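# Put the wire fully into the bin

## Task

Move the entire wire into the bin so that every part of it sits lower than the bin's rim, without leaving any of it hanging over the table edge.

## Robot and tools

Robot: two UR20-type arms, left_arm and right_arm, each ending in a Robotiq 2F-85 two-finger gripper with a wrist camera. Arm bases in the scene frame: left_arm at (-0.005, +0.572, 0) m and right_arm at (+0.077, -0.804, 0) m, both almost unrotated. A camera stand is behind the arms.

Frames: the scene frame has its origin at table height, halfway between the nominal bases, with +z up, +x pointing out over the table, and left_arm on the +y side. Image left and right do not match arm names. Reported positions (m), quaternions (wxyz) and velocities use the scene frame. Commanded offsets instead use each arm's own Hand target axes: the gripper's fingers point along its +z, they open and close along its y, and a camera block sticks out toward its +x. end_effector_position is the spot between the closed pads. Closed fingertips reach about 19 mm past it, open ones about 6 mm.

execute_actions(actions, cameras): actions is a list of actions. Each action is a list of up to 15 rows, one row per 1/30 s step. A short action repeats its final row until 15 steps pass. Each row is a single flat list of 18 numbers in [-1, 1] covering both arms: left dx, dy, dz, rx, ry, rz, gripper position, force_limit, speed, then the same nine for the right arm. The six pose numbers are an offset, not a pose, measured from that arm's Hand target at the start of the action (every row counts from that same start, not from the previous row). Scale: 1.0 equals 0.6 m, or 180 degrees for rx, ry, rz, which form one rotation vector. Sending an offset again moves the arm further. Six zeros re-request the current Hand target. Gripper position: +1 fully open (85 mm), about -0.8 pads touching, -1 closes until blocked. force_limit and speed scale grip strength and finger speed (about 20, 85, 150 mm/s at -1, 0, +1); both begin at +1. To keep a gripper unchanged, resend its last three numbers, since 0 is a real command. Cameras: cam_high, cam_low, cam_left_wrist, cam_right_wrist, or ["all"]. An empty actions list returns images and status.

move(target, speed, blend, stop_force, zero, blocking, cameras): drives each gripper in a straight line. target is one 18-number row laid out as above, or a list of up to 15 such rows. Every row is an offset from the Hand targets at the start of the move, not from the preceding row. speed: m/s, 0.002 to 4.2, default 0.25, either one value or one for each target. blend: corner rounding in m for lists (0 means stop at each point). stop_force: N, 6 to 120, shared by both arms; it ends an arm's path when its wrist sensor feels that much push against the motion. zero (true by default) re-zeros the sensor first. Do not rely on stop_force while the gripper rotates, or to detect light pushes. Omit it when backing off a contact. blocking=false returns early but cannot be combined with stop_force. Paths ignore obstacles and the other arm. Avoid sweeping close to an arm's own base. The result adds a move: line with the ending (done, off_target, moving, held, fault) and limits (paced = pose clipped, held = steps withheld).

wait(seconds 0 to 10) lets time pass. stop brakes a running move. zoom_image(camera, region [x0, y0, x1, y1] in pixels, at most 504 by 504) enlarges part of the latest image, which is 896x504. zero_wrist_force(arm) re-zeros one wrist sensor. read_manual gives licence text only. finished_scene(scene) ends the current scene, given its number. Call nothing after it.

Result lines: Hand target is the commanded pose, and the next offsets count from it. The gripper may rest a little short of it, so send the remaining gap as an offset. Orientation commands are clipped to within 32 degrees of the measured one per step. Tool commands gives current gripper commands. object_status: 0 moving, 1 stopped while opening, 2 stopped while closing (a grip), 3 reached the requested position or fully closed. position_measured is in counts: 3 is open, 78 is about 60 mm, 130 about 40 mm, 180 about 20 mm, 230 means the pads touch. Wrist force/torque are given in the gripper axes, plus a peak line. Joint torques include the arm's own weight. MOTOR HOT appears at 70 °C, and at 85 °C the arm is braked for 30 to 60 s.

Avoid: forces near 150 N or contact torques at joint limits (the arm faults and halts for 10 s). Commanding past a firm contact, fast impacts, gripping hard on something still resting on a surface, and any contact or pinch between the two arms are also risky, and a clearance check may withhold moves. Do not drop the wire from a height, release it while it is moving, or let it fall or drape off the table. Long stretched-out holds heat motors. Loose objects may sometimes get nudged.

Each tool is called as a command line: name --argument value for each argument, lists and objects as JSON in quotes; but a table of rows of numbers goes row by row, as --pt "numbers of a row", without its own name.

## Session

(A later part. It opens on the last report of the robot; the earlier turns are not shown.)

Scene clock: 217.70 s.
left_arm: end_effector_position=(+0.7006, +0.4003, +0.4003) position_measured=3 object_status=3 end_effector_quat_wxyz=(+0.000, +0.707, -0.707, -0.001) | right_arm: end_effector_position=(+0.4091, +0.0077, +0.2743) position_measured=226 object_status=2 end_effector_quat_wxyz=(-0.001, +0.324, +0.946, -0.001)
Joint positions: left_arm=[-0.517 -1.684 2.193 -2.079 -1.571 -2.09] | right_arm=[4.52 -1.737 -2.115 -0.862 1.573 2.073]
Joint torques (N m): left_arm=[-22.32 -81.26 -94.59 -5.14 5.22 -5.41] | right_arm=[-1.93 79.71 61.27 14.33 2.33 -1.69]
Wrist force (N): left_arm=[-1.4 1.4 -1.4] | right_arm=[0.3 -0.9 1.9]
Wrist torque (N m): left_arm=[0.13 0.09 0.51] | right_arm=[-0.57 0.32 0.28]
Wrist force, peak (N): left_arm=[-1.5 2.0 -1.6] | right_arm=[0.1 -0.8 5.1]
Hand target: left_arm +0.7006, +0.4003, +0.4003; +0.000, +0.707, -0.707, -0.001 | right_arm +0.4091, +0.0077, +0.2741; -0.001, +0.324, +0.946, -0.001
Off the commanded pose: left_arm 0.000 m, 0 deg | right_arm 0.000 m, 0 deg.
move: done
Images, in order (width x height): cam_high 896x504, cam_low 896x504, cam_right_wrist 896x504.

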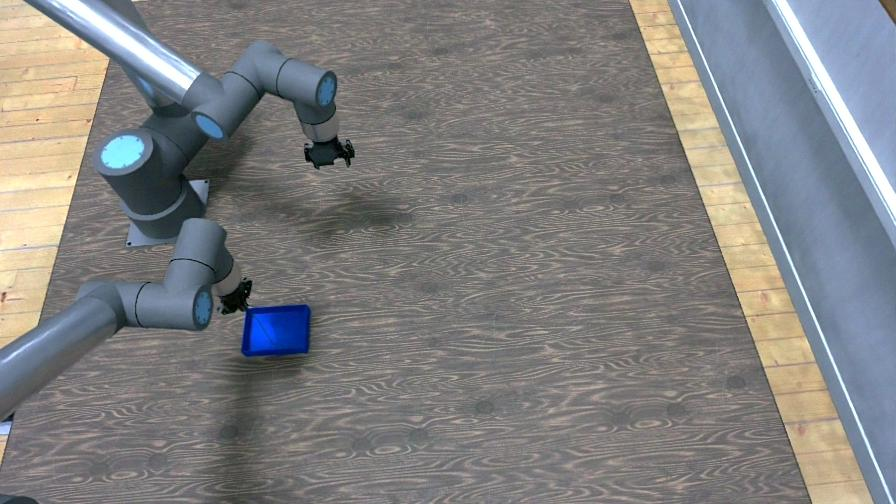

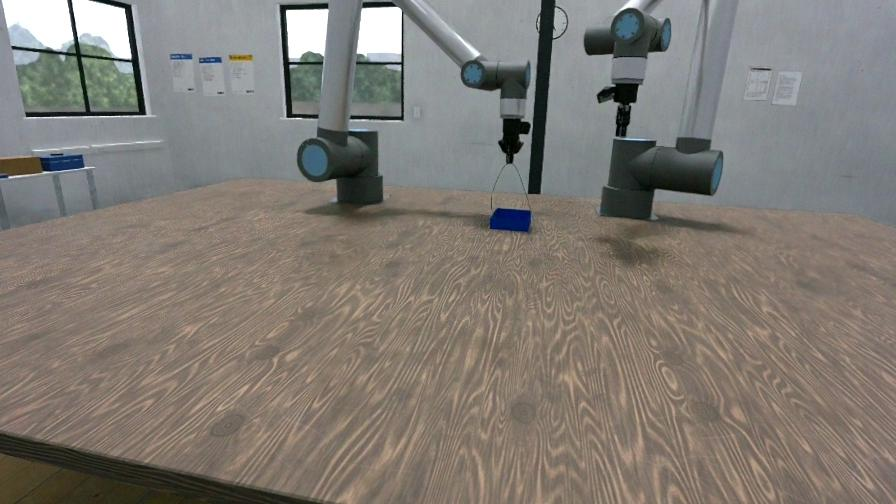

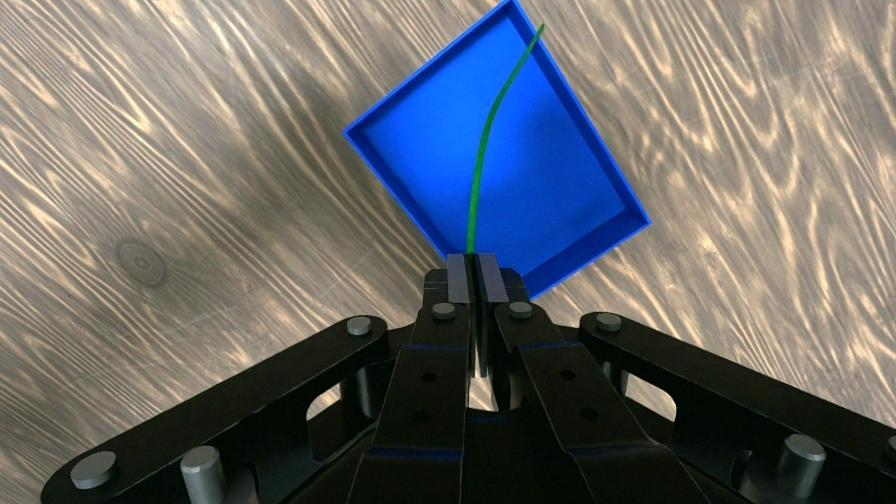

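move --pt "0 0 0 0 0 0 1 1 1 0 0 -0.233 0 0 0 -1 -1 -1" --pt "0 0 0 0 0 0 1 1 1 -0.523 0.389 -0.233 0 0 0 -1 -1 -1" --pt "0 0 0 0 0 0 1 1 1 -0.523 0.389 0.0235 0 0 0 -1 -1 -1" --pt "0 0 0 0 0 0 1 1 1 -0.523 0.0557 0.4168 0 0 0 -1 -1 -1" --speed 0.25 --cameras '["cam_high", "cam_right_wrist"]'

Scene clock: 274.60 s.
left_arm: end_effector_position=(+0.7006, +0.4003, +0.4003) position_measured=3 object_status=3 end_effector_quat_wxyz=(+0.000, +0.707, -0.707, -0.001) | right_arm: end_effector_position=(+0.6772, -0.1583, +0.0239) position_measured=226 object_status=2 end_effector_quat_wxyz=(-0.001, +0.324, +0.946, -0.001)
Joint positions: left_arm=[-0.517 -1.684 2.193 -2.079 -1.571 -2.09] | right_arm=[4.159 -2.02 -2.229 -0.465 1.572 1.711]
Joint torques (N m): left_arm=[-22.9 -79.08 -94.86 -4.99 5.39 -5.43] | right_arm=[19.67 116.21 35.61 14.21 -4.84 6.82]
Wrist force (N): left_arm=[-1.9 1.6 -1.3] | right_arm=[0.5 -1.5 1.9]
Wrist torque (N m): left_arm=[0.16 0.17 0.50] | right_arm=[-0.68 0.29 0.29]
Wrist force, peak (N): left_arm=[-1.6 1.8 -1.8] | right_arm=[-0.2 -0.9 5.3]
Hand target: left_arm +0.7006, +0.4003, +0.4003; +0.000, +0.707, -0.707, -0.001 | right_arm +0.6771, -0.1584, +0.0237; -0.001, +0.324, +0.946, -0.001
Off the commanded pose: left_arm 0.000 m, 0 deg | right_arm 0.000 m, 0 deg.
move: done
Images, in order (width x height): cam_high 896x504, cam_right_wrist 896x504.

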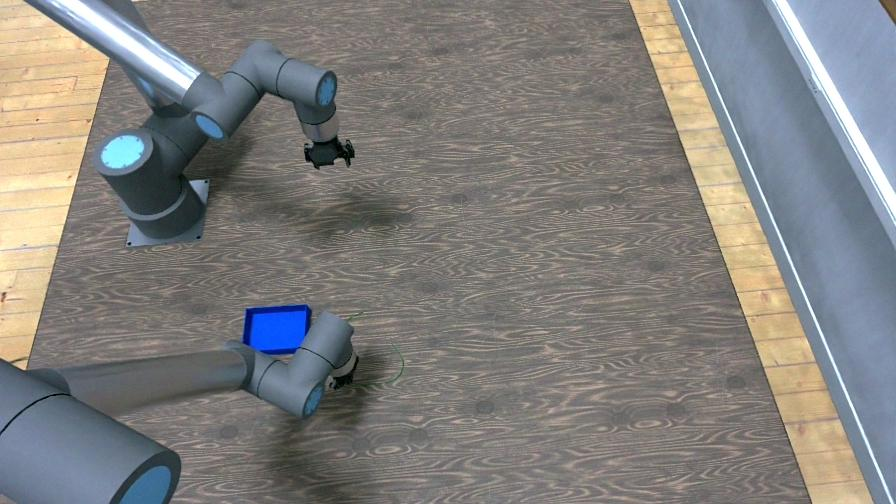

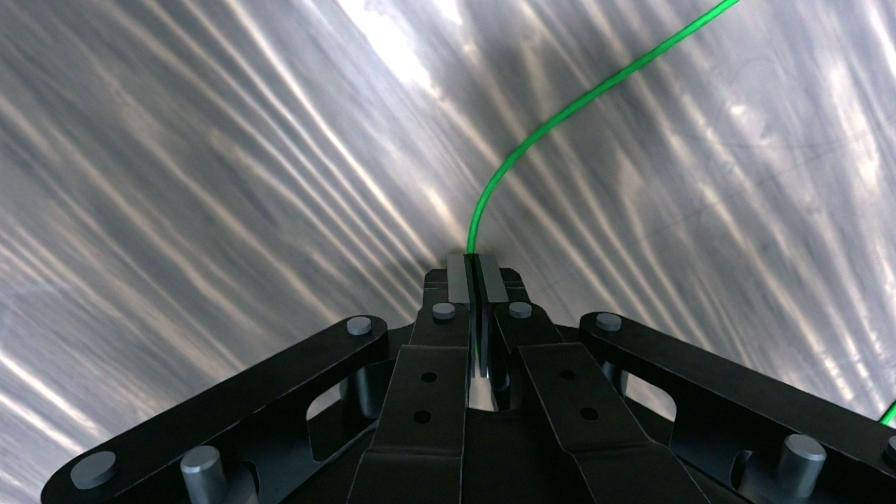

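move --pt "0 0 0 0 0 0 1 1 1 0 0 0 0 0 0 0.2 -1 -1" --pt "0 0 0 0 0 0 1 1 1 0 0 -0.7 0 0 0 0.2 -1 -1" --speed 0.25 --cameras '["cam_high", "cam_right_wrist"]'

Scene clock: 282.70 s.
left_arm: end_effector_position=(+0.7006, +0.4003, +0.4003) position_measured=3 object_status=3 end_effector_quat_wxyz=(+0.000, +0.707, -0.707, -0.001) | right_arm: end_effector_position=(+0.6780, -0.1580, +0.4435) position_measured=104 object_status=3 end_effector_quat_wxyz=(-0.001, +0.324, +0.946, -0.001)
Joint positions: left_arm=[-0.517 -1.684 2.193 -2.079 -1.571 -2.09] | right_arm=[4.158 -1.622 -1.969 -1.123 1.572 1.711]
Joint torques (N m): left_arm=[-24.56 -81.8 -93.85 -4.96 5.3 -5.53] | right_arm=[22.97 114.37 118.23 2.7 1.79 4.84]
Wrist force (N): left_arm=[-1.3 1.8 -1.4] | right_arm=[-0.1 -1.1 2.3]
Wrist torque (N m): left_arm=[0.20 0.07 0.50] | right_arm=[-0.58 0.41 0.52]
Wrist force, peak (N): left_arm=[-1.8 1.9 -1.4] | right_arm=[0.5 -1.6 4.7]
Hand target: left_arm +0.7006, +0.4003, +0.4003; +0.000, +0.707, -0.707, -0.001 | right_arm +0.6780, -0.1579, +0.4437; -0.001, +0.324, +0.946, -0.001
Off the commanded pose: left_arm 0.000 m, 0 deg | right_arm 0.000 m, 0 deg.
move: done
Images, in order (width x height): cam_high 896x504, cam_right_wrist 896x504.

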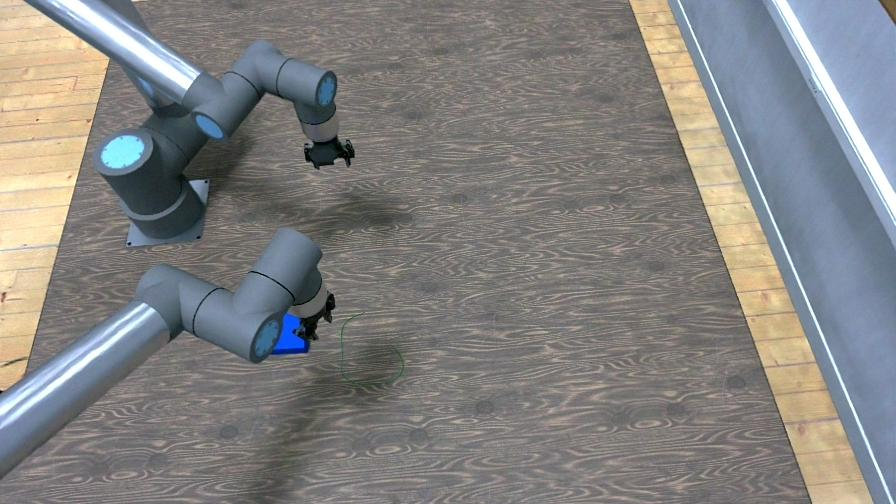

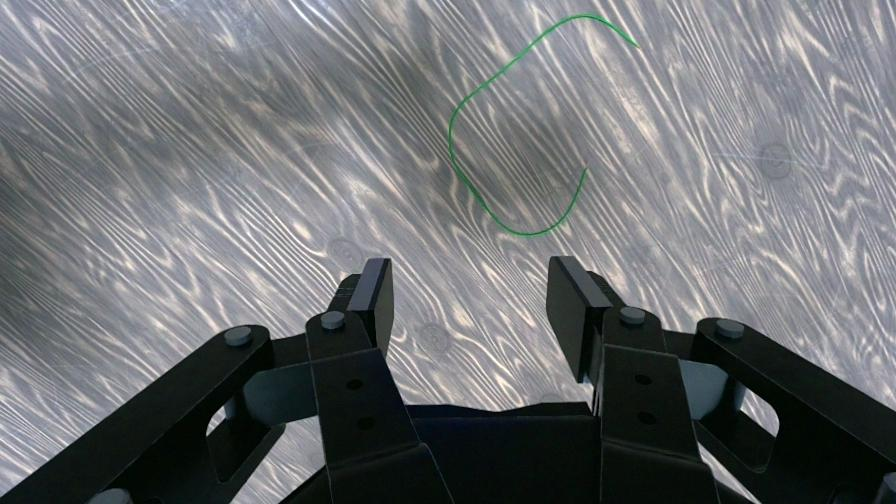

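move --pt "0 0 0 0 0 0 1 1 1 -0.05 0.14 0.2 0 0 0.533 0.2 -1 -1" --pt "0 0 0 0 0 0 1 1 1 -0.1035 0.2745 0.5395 0 0 -0.933 0.2 -1 -1" --speed 0.6 --blend '[0.05, 0]' --cameras '["cam_high", "cam_right_wrist"]'

Scene clock: 298.03 s.
left_arm: end_effector_position=(+0.7006, +0.4003, +0.4003) position_measured=3 object_status=3 end_effector_quat_wxyz=(+0.000, +0.707, -0.707, -0.001) | right_arm: end_effector_position=(+0.8273, -0.0662, +0.1197) position_measured=104 object_status=3 end_effector_quat_wxyz=(+0.001, +0.907, -0.421, -0.001)
Joint positions: left_arm=[-0.517 -1.684 2.193 -2.079 -1.571 -2.09] | right_arm=[4.076 -2.044 -1.947 -0.724 1.572 4.98]
Joint torques (N m): left_arm=[-20.95 -83.59 -94.66 -4.91 5.58 -5.03] | right_arm=[23.43 133.2 93.6 14 -6.52 8.19]
Wrist force (N): left_arm=[-1.7 1.6 -1.5] | right_arm=[-0.1 -0.5 2.6]
Wrist torque (N m): left_arm=[0.16 0.15 0.51] | right_arm=[-0.46 0.37 0.26]
Wrist force, peak (N): left_arm=[-2.0 1.6 -1.5] | right_arm=[0.5 -1.6 3.7]
Hand target: left_arm +0.7006, +0.4003, +0.4003; +0.000, +0.707, -0.707, -0.001 | right_arm +0.8273, -0.0661, +0.1196; +0.001, +0.907, -0.421, -0.001
Off the commanded pose: left_arm 0.000 m, 0 deg | right_arm 0.000 m, 0 deg.
move: done
Images, in order (width x height): cam_high 896x504, cam_right_wrist 896x504.

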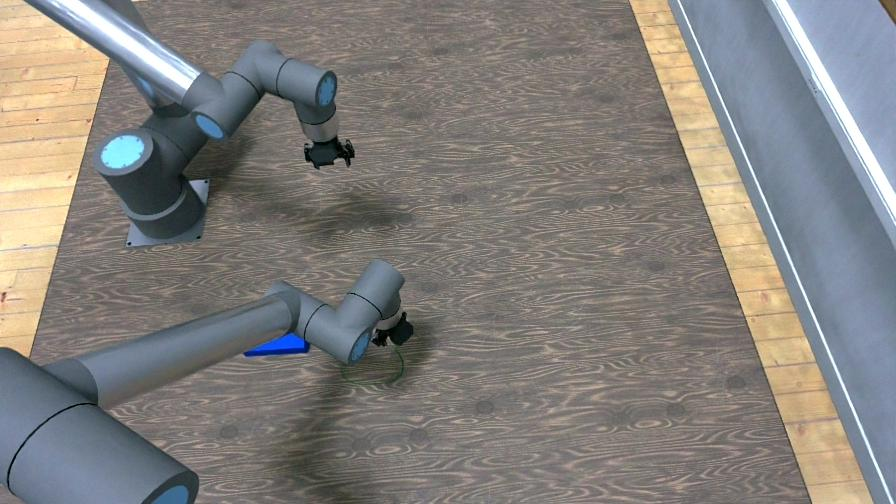

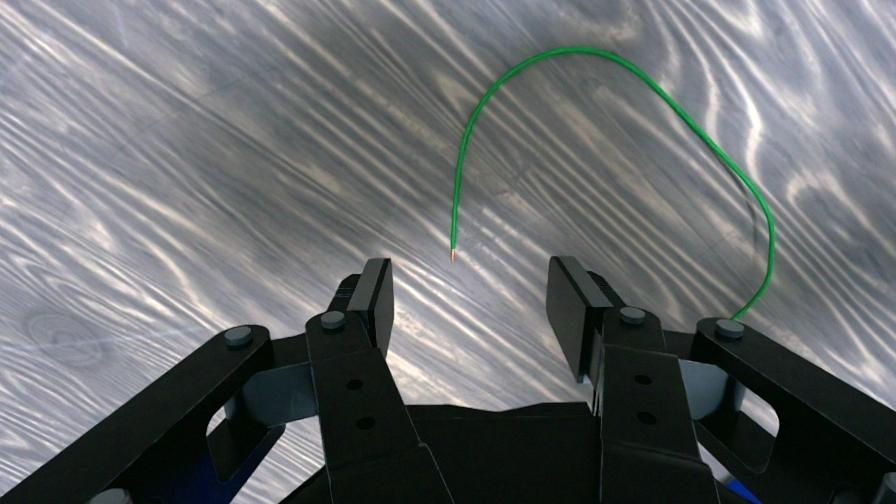

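move --pt "0 0 0 0 0 0 1 1 1 0 0 0.167 0 0 0 0.2 -1 -1" --pt "0 0 0 0 0 0 1 1 1 0 0 0.167 0 0 0 -1 -1 -1" --pt "0 0 0 0 0 0 1 1 1 0 0 -0.8 0 0 0 -1 -1 -1" --speed 0.3 --cameras '["cam_high", "cam_low", "cam_right_wrist"]'

zoom_image --camera "cam_low" --region '[400, 40, 640, 260]'

Scene clock: 309.03 s.
left_arm: end_effector_position=(+0.7006, +0.4003, +0.4003) position_measured=3 object_status=3 end_effector_quat_wxyz=(+0.000, +0.707, -0.707, -0.001) | right_arm: end_effector_position=(+0.8282, -0.0656, +0.5994) position_measured=226 object_status=2 end_effector_quat_wxyz=(+0.001, +0.907, -0.421, -0.001)
Joint positions: left_arm=[-0.517 -1.684 2.193 -2.079 -1.571 -2.09] | right_arm=[4.076 -1.759 -1.585 -1.37 1.572 4.98]
Joint torques (N m): left_arm=[-20.12 -82.41 -93.97 -4.87 5.07 -5.09] | right_arm=[-12.66 158.65 125.83 2.18 4.24 -6.49]
Wrist force (N): left_arm=[-1.5 1.5 -1.8] | right_arm=[0.5 -0.7 2.2]
Wrist torque (N m): left_arm=[0.15 0.10 0.51] | right_arm=[-0.53 0.26 0.48]
Wrist force, peak (N): left_arm=[-1.7 1.9 -1.5] | right_arm=[0.0 -3.9 -8.1]
Hand target: left_arm +0.7006, +0.4003, +0.4003; +0.000, +0.707, -0.707, -0.001 | right_arm +0.8282, -0.0656, +0.5996; +0.001, +0.907, -0.421, -0.001
Off the commanded pose: left_arm 0.000 m, 0 deg | right_arm 0.000 m, 0 deg.
move: done
Images, in order (width x height): cam_high 896x504, cam_low 896x504, cam_right_wrist 896x504.

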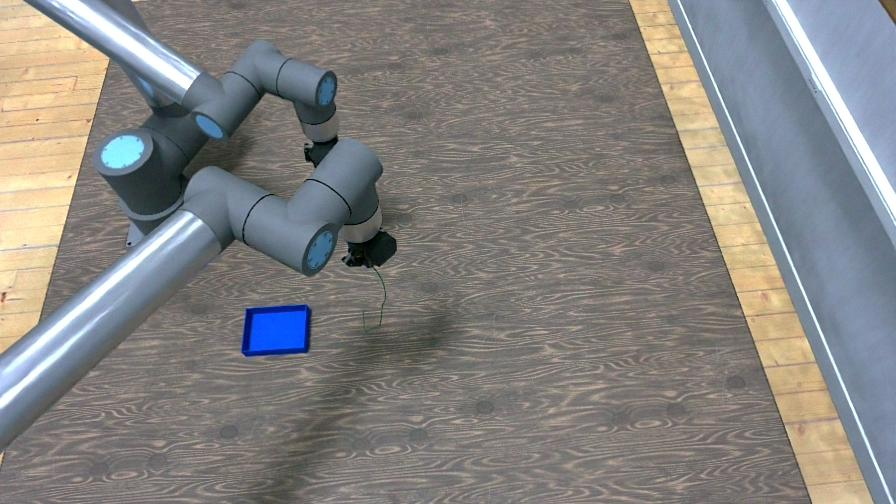

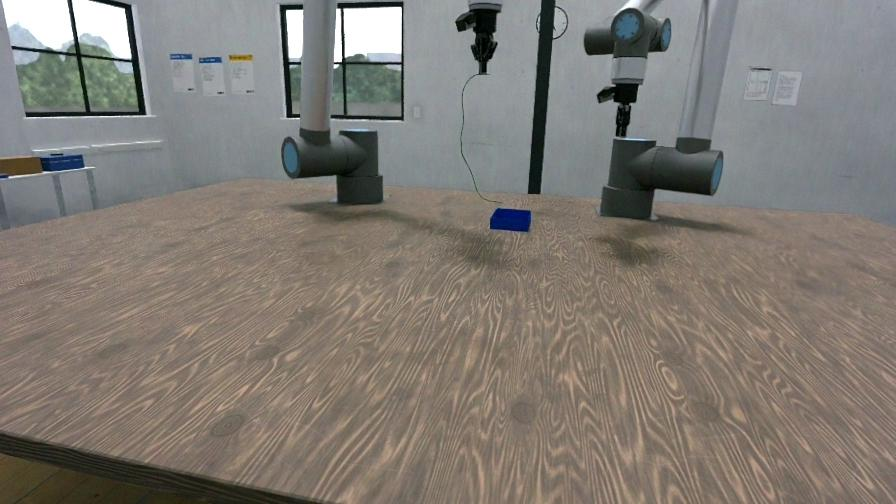

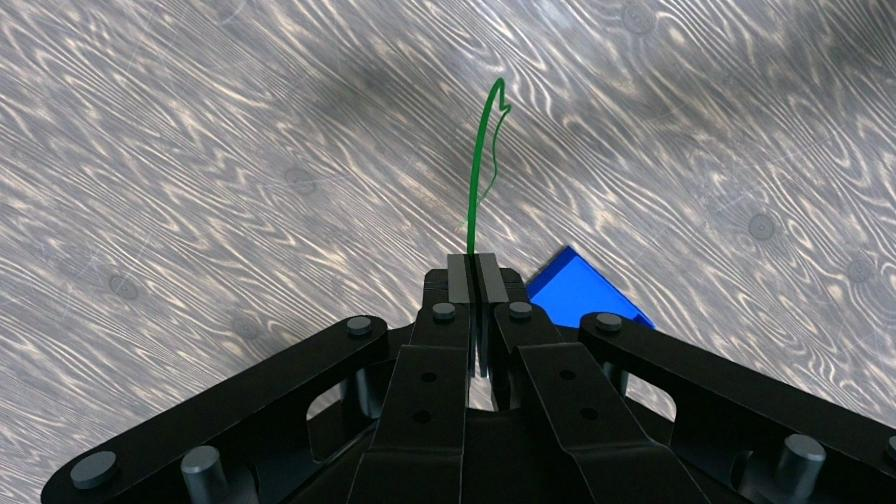

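Scaled by 2.100 from the camera's 896x504 image, which has a finer 1280x720 frame.

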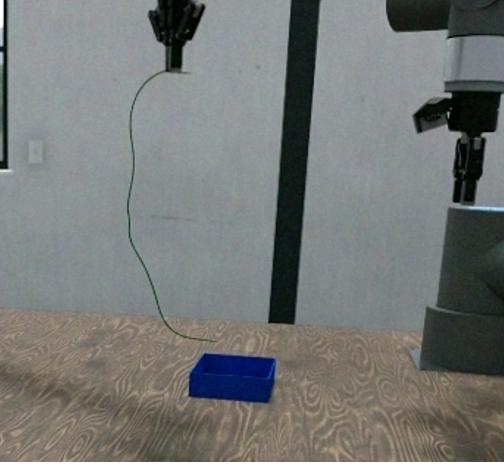

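move --target '[0, 0, 0, 0, 0, 0, 1, 1, 1, -0.526, 0.3805, -0.05, 0, 0, -0.279, -1, -1, -1]' --speed 0.25 --cameras '["cam_high", "cam_low", "cam_right_wrist"]'

zoom_image --camera "cam_low" --region '[400, 40, 640, 260]'

zoom_image --camera "cam_high" --region '[150, 180, 350, 380]'

Scene clock: 348.53 s.
left_arm: end_effector_position=(+0.7006, +0.4003, +0.4003) position_measured=3 object_status=3 end_effector_quat_wxyz=(+0.000, +0.707, -0.707, -0.001) | right_arm: end_effector_position=(+0.4506, +0.0283, +0.6302) position_measured=226 object_status=2 end_effector_quat_wxyz=(+0.001, +1.000, +0.003, -0.001)
Joint positions: left_arm=[-0.517 -1.684 2.193 -2.079 -1.571 -2.09] | right_arm=[4.477 -1.588 -1.735 -1.392 1.573 4.506]
Joint torques (N m): left_arm=[-18.84 -78.06 -92.46 -5.23 4.92 -4.15] | right_arm=[18.77 122.72 83.61 4.84 1.13 -6.53]
Wrist force (N): left_arm=[-1.6 1.5 -1.4] | right_arm=[0.2 -0.6 2.5]
Wrist torque (N m): left_arm=[0.13 0.12 0.51] | right_arm=[-0.49 0.37 0.54]
Wrist force, peak (N): left_arm=[-1.7 1.8 -1.7] | right_arm=[2.4 -2.1 2.7]
Hand target: left_arm +0.7006, +0.4003, +0.4003; +0.000, +0.707, -0.707, -0.001 | right_arm +0.4503, +0.0284, +0.6303; +0.001, +1.000, +0.003, -0.001
Off the commanded pose: left_arm 0.000 m, 0 deg | right_arm 0.000 m, 0 deg.
move: done
Images, in order (width x height): cam_high 896x504, cam_low 896x504, cam_right_wrist 896x504.

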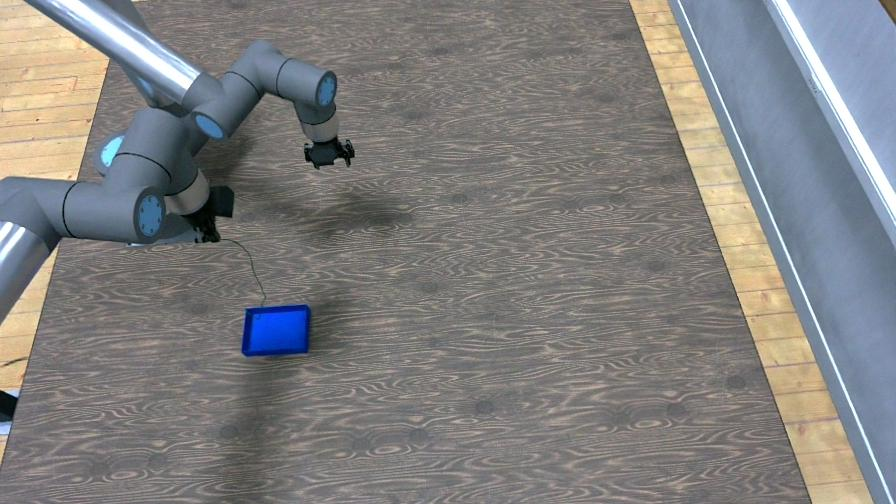

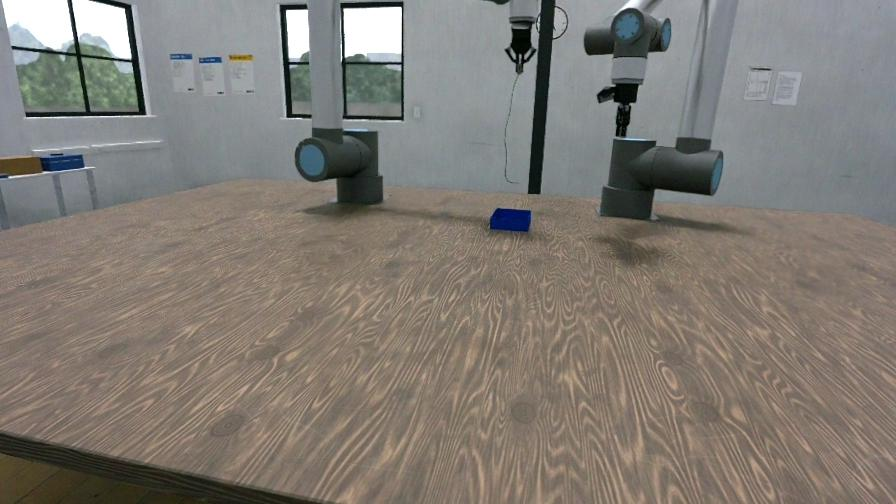

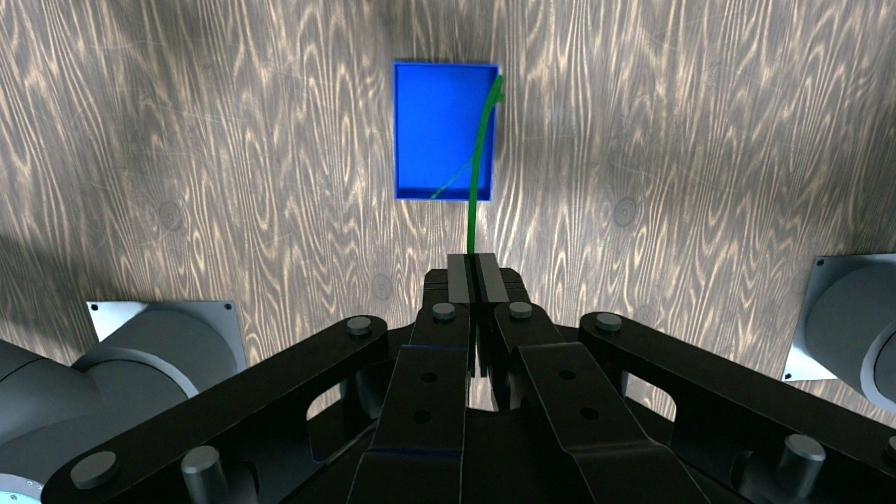

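Scaled by 2.100 from the camera's 896x504 image, which has a finer 1280x720 frame.

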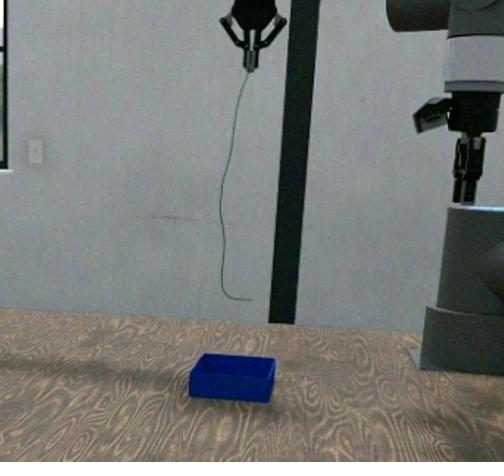

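Scaled by 2.520 from the camera's 896x504 image, which has a finer 1280x720 frame.

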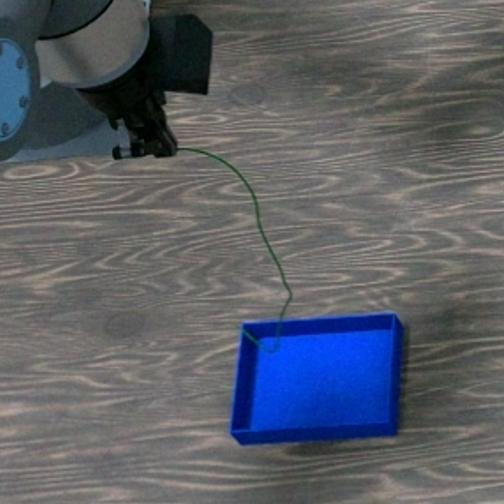

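move --pt "0 0 0 0 0 0 1 1 1 0 0 0.2 0 0 0 -1 -1 -1" --pt "0 0 0 0 0 0 1 1 1 -0.017 -0.011 0.384 0 0 -0.333 -1 -1 -1" --pt "0 0 0 0 0 0 1 1 1 -0.0255 -0.021 0.584 0 0 -0.722 -1 -1 -1" --pt "0 0 0 0 0 0 1 1 1 -0.0255 -0.021 0.784 0 0 0.889 -1 -1 -1" --pt "0 0 0 0 0 0 1 1 1 -0.0255 -0.021 0.984 0 0 0.5 -1 -1 -1" --speed 0.4 --blend '[0.02, 0.02, 0.02, 0.02, 0]' --cameras '["cam_high", "cam_low", "cam_right_wrist"]'

zoom_image --camera "cam_low" --region '[450, 140, 570, 250]'

zoom_image --camera "cam_high" --region '[200, 270, 340, 380]'

Scene clock: 368.60 s.
left_arm: end_effector_position=(+0.7006, +0.4003, +0.4003) position_measured=3 object_status=3 end_effector_quat_wxyz=(+0.000, +0.707, -0.707, -0.001) | right_arm: end_effector_position=(+0.4337, +0.0402, +0.0399) position_measured=226 object_status=2 end_effector_quat_wxyz=(+0.001, +0.709, -0.705, +0.000)
Joint positions: left_arm=[-0.517 -1.684 2.193 -2.079 -1.571 -2.09] | right_arm=[4.499 -2.024 -2.174 -0.516 1.573 -0.185]
Joint torques (N m): left_arm=[-17.09 -78.52 -93.36 -5.12 4.79 -4.76] | right_arm=[-15.8 116.62 37.21 14.24 3.64 -5.75]
Wrist force (N): left_arm=[-1.4 1.5 -1.4] | right_arm=[0.4 -1.1 2.6]
Wrist torque (N m): left_arm=[0.15 0.08 0.51] | right_arm=[-0.62 0.31 0.54]
Wrist force, peak (N): left_arm=[-1.8 1.9 -1.5] | right_arm=[0.4 -0.3 5.7]
Hand target: left_arm +0.7006, +0.4003, +0.4003; +0.000, +0.707, -0.707, -0.001 | right_arm +0.4337, +0.0402, +0.0399; +0.001, +0.710, -0.705, +0.000
Off the commanded pose: left_arm 0.000 m, 0 deg | right_arm 0.000 m, 0 deg.
move: done
Images, in order (width x height): cam_high 896x504, cam_low 896x504, cam_right_wrist 896x504.

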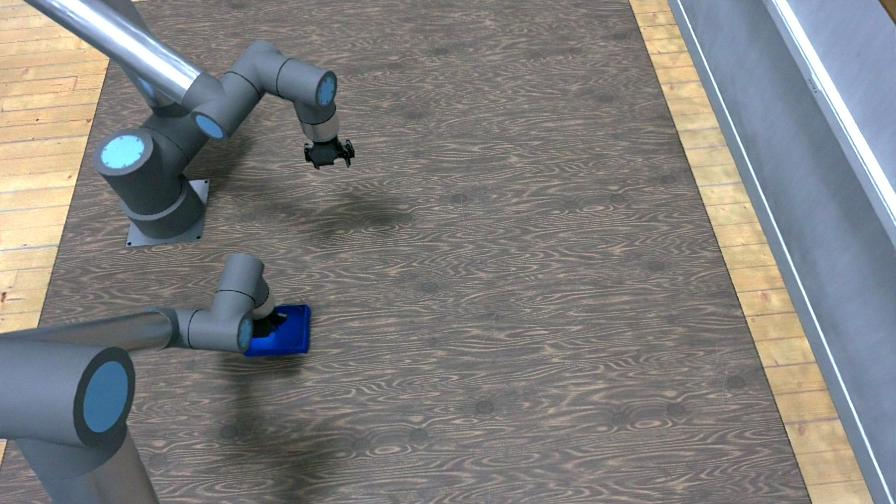

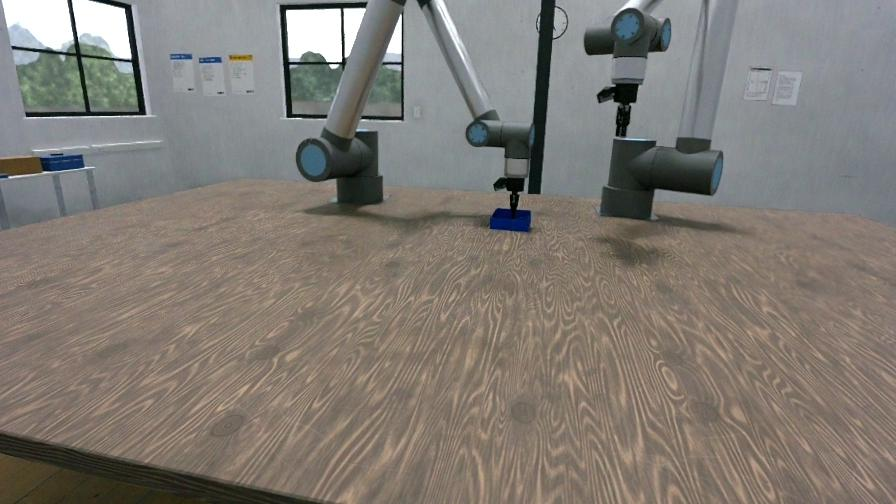

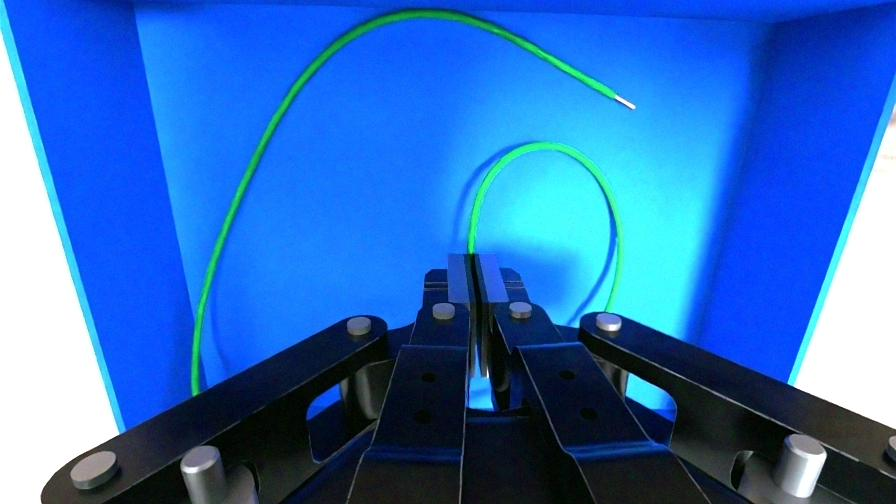

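Scaled by 4.200 from the camera's 896x504 image, which has a finer 1280x720 frame.

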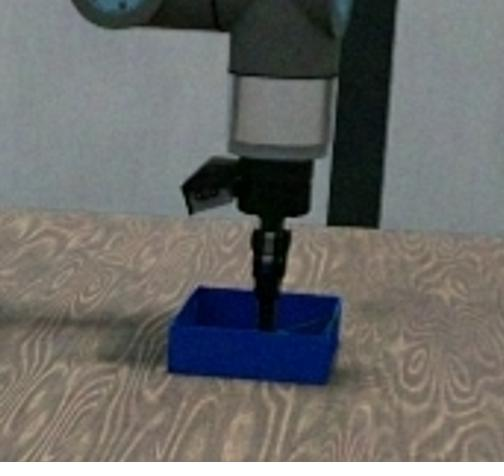

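Scaled by 3.600 from the camera's 896x504 image, which has a finer 1280x720 frame.

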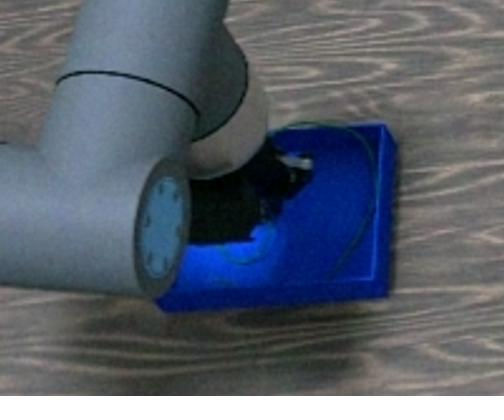

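move --pt "0 0 0 0 0 0 1 1 1 0 0 0.017 0 0 0 -1 -1 -1" --pt "0 0 0 0 0 0 1 1 1 0 0 0.017 0 0 0 -0.4 -1 -1" --pt "0 0 0 0 0 0 1 1 1 0 0 -0.45 0 0 0 -0.4 -1 -1" --speed 0.3 --cameras '["cam_high", "cam_low", "cam_right_wrist"]'

zoom_image --camera "cam_low" --region '[450, 140, 570, 250]'

zoom_image --camera "cam_high" --region '[200, 270, 340, 380]'

Scene clock: 376.00 s.
left_arm: end_effector_position=(+0.7006, +0.4003, +0.4003) position_measured=3 object_status=3 end_effector_quat_wxyz=(+0.000, +0.707, -0.707, -0.001) | right_arm: end_effector_position=(+0.4343, +0.0405, +0.3097) position_measured=179 object_status=3 end_effector_quat_wxyz=(+0.001, +0.710, -0.705, +0.000)
Joint positions: left_arm=[-0.517 -1.684 2.193 -2.079 -1.571 -2.09] | right_arm=[4.498 -1.75 -2.036 -0.928 1.572 -0.186]
Joint torques (N m): left_arm=[-16.55 -79.71 -94.76 -5.12 4.91 -3.9] | right_arm=[23.72 137.61 108.1 3.53 1.46 6.06]
Wrist force (N): left_arm=[-1.5 1.8 -1.6] | right_arm=[-0.4 -0.8 2.6]
Wrist torque (N m): left_arm=[0.19 0.11 0.51] | right_arm=[-0.52 0.43 0.52]
Wrist force, peak (N): left_arm=[-1.8 1.8 -1.5] | right_arm=[0.1 -0.9 6.2]
Hand target: left_arm +0.7006, +0.4003, +0.4003; +0.000, +0.707, -0.707, -0.001 | right_arm +0.4342, +0.0405, +0.3099; +0.001, +0.710, -0.705, +0.000
Off the commanded pose: left_arm 0.000 m, 0 deg | right_arm 0.000 m, 0 deg.
move: done
Images, in order (width x height): cam_high 896x504, cam_low 896x504, cam_right_wrist 896x504.

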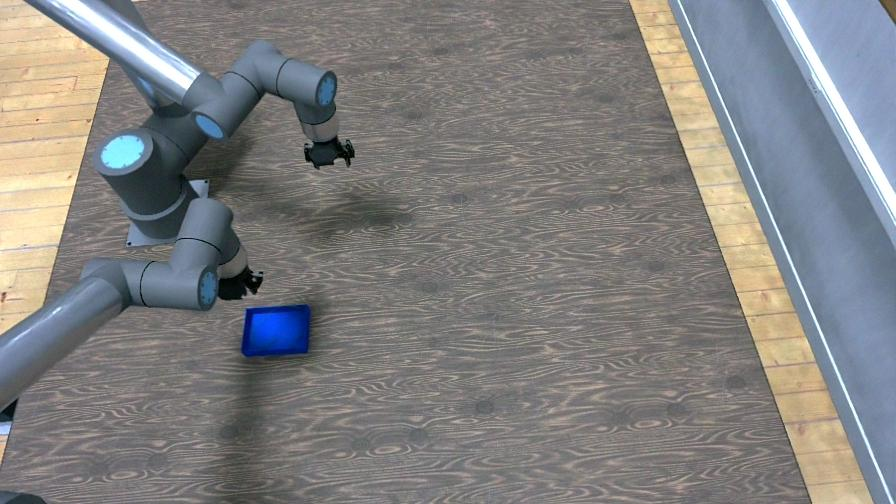

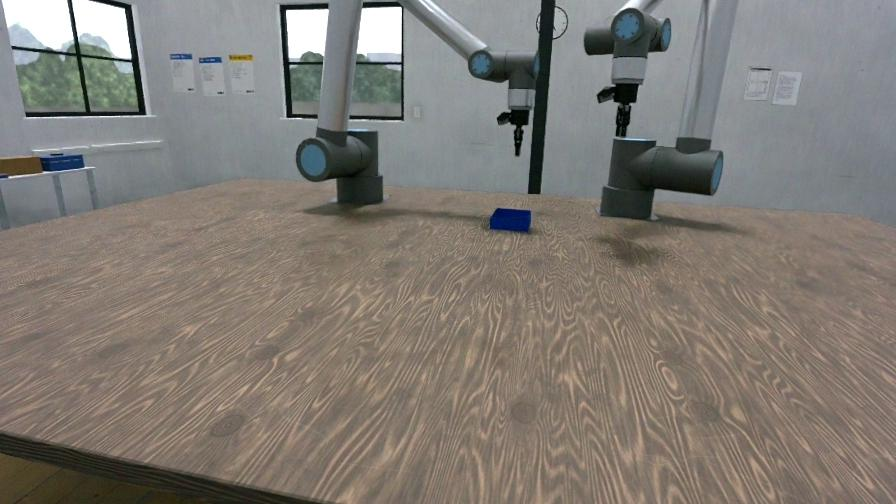

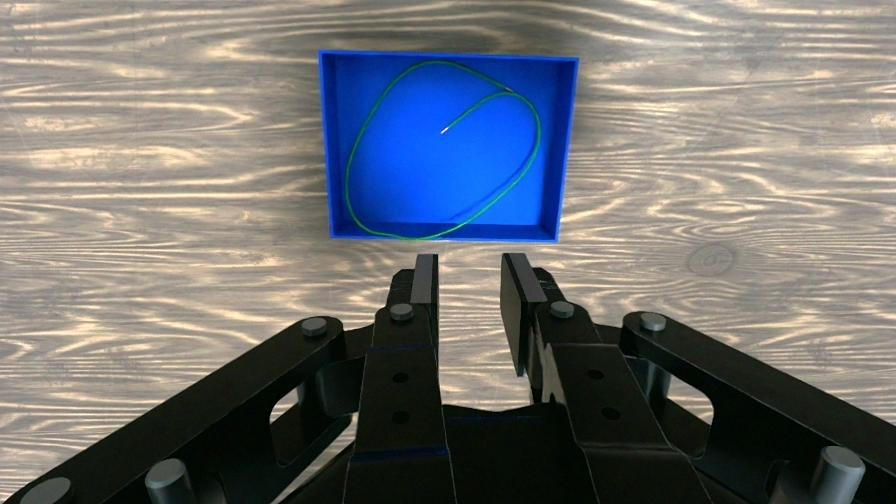

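Scaled by 4.200 from the camera's 896x504 image, which has a finer 1280x720 frame.

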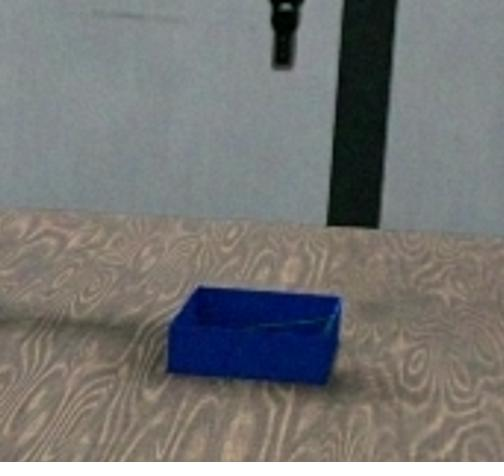

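Scaled by 3.600 from the camera's 896x504 image, which has a finer 1280x720 frame.

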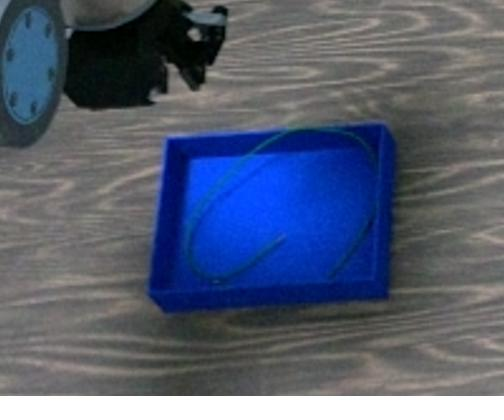

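zoom_image --camera "cam_right_wrist" --region '[300, 30, 600, 260]'

Scaled by 1.680 from the camera's 896x504 image, which has a finer 1280x720 frame.

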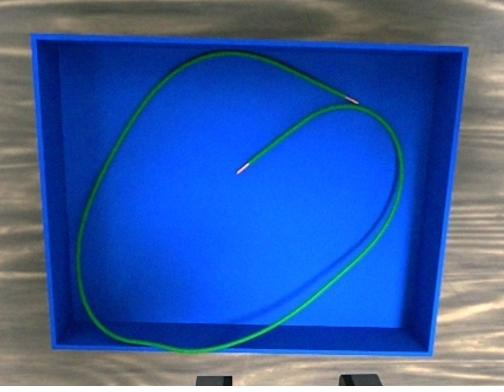

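move --pt "0 0 0 0 0 0 1 1 1 -0.091 -0.026 0.37 0 0 0 -0.8 -1 0" --pt "0 0 0 0 0 0 1 1 1 -0.091 -0.026 0.459 0 0 0 -0.8 -1 0" --pt "0 0 0 0 0 0 1 1 1 -0.091 -0.026 0.30 0 0 0 -0.8 -1 0" --pt "0 0 0 0 0 0 1 1 1 0 0 0 0 0 0 -0.8 -1 0" --speed '[0.3, 0.1, 0.3, 0.3]' --cameras '["cam_low", "cam_right_wrist", "cam_high"]'

zoom_image --camera "cam_right_wrist" --region '[300, 30, 600, 260]'

zoom_image --camera "cam_low" --region '[450, 140, 570, 250]'

Scene clock: 394.47 s.
left_arm: end_effector_position=(+0.7006, +0.4003, +0.4003) position_measured=3 object_status=3 end_effector_quat_wxyz=(+0.000, +0.707, -0.707, -0.001) | right_arm: end_effector_position=(+0.4343, +0.0405, +0.3096) position_measured=229 object_status=3 end_effector_quat_wxyz=(+0.001, +0.710, -0.705, +0.000)
Joint positions: left_arm=[-0.517 -1.684 2.193 -2.079 -1.571 -2.09] | right_arm=[4.498 -1.75 -2.036 -0.928 1.573 -0.186]
Joint torques (N m): left_arm=[-15.25 -77.1 -92.76 -4.61 5.14 -4.85] | right_arm=[23.4 143.78 104.92 2.64 1.93 5.91]
Wrist force (N): left_arm=[-1.5 1.8 -1.2] | right_arm=[0.2 -0.8 2.7]
Wrist torque (N m): left_arm=[0.20 0.11 0.51] | right_arm=[-0.52 0.33 0.29]
Wrist force, peak (N): left_arm=[-1.9 1.9 -1.3] | right_arm=[-0.1 -1.3 5.7]
Hand target: left_arm +0.7006, +0.4003, +0.4003; +0.000, +0.707, -0.707, -0.001 | right_arm +0.4342, +0.0405, +0.3099; +0.001, +0.710, -0.705, +0.000
Off the commanded pose: left_arm 0.000 m, 0 deg | right_arm 0.000 m, 0 deg.
move: done
Images, in order (width x height): cam_high 896x504, cam_low 896x504, cam_right_wrist 896x504.

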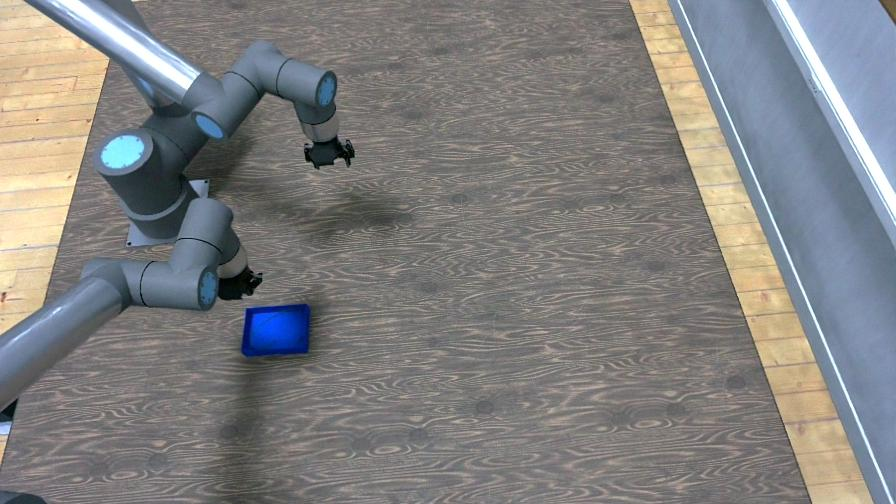

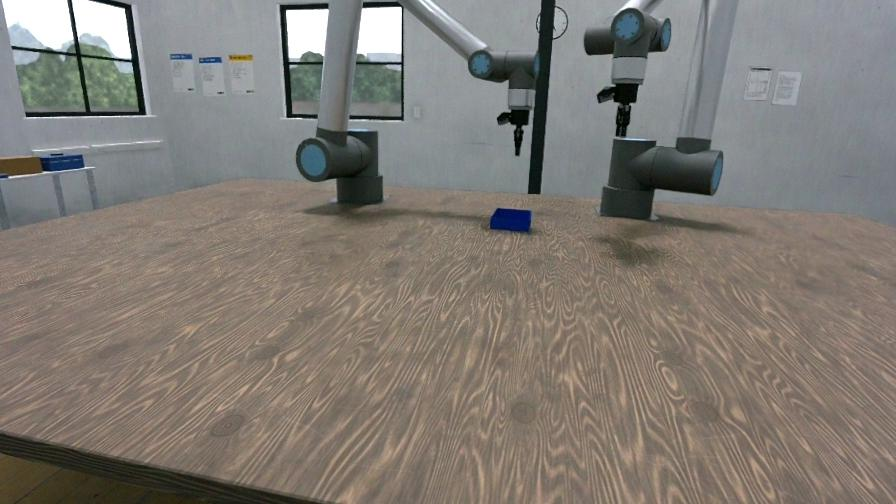

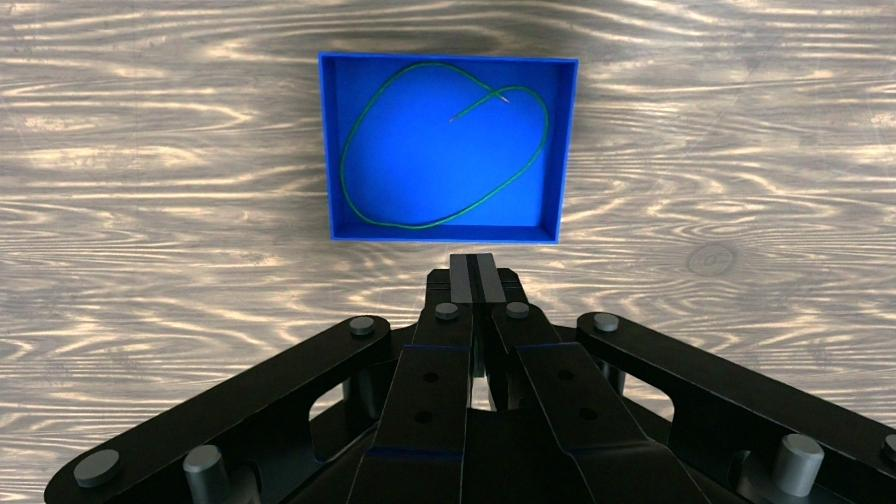

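Scaled by 1.680 from the camera's 896x504 image, which has a finer 1280x720 frame.

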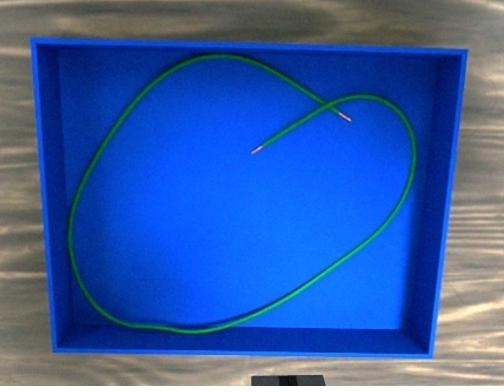

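Scaled by 4.200 from the camera's 896x504 image, which has a finer 1280x720 frame.

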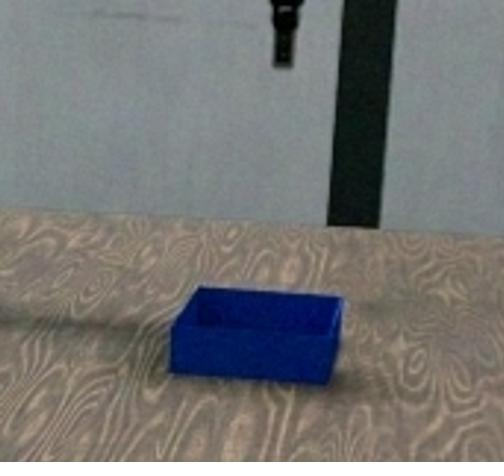

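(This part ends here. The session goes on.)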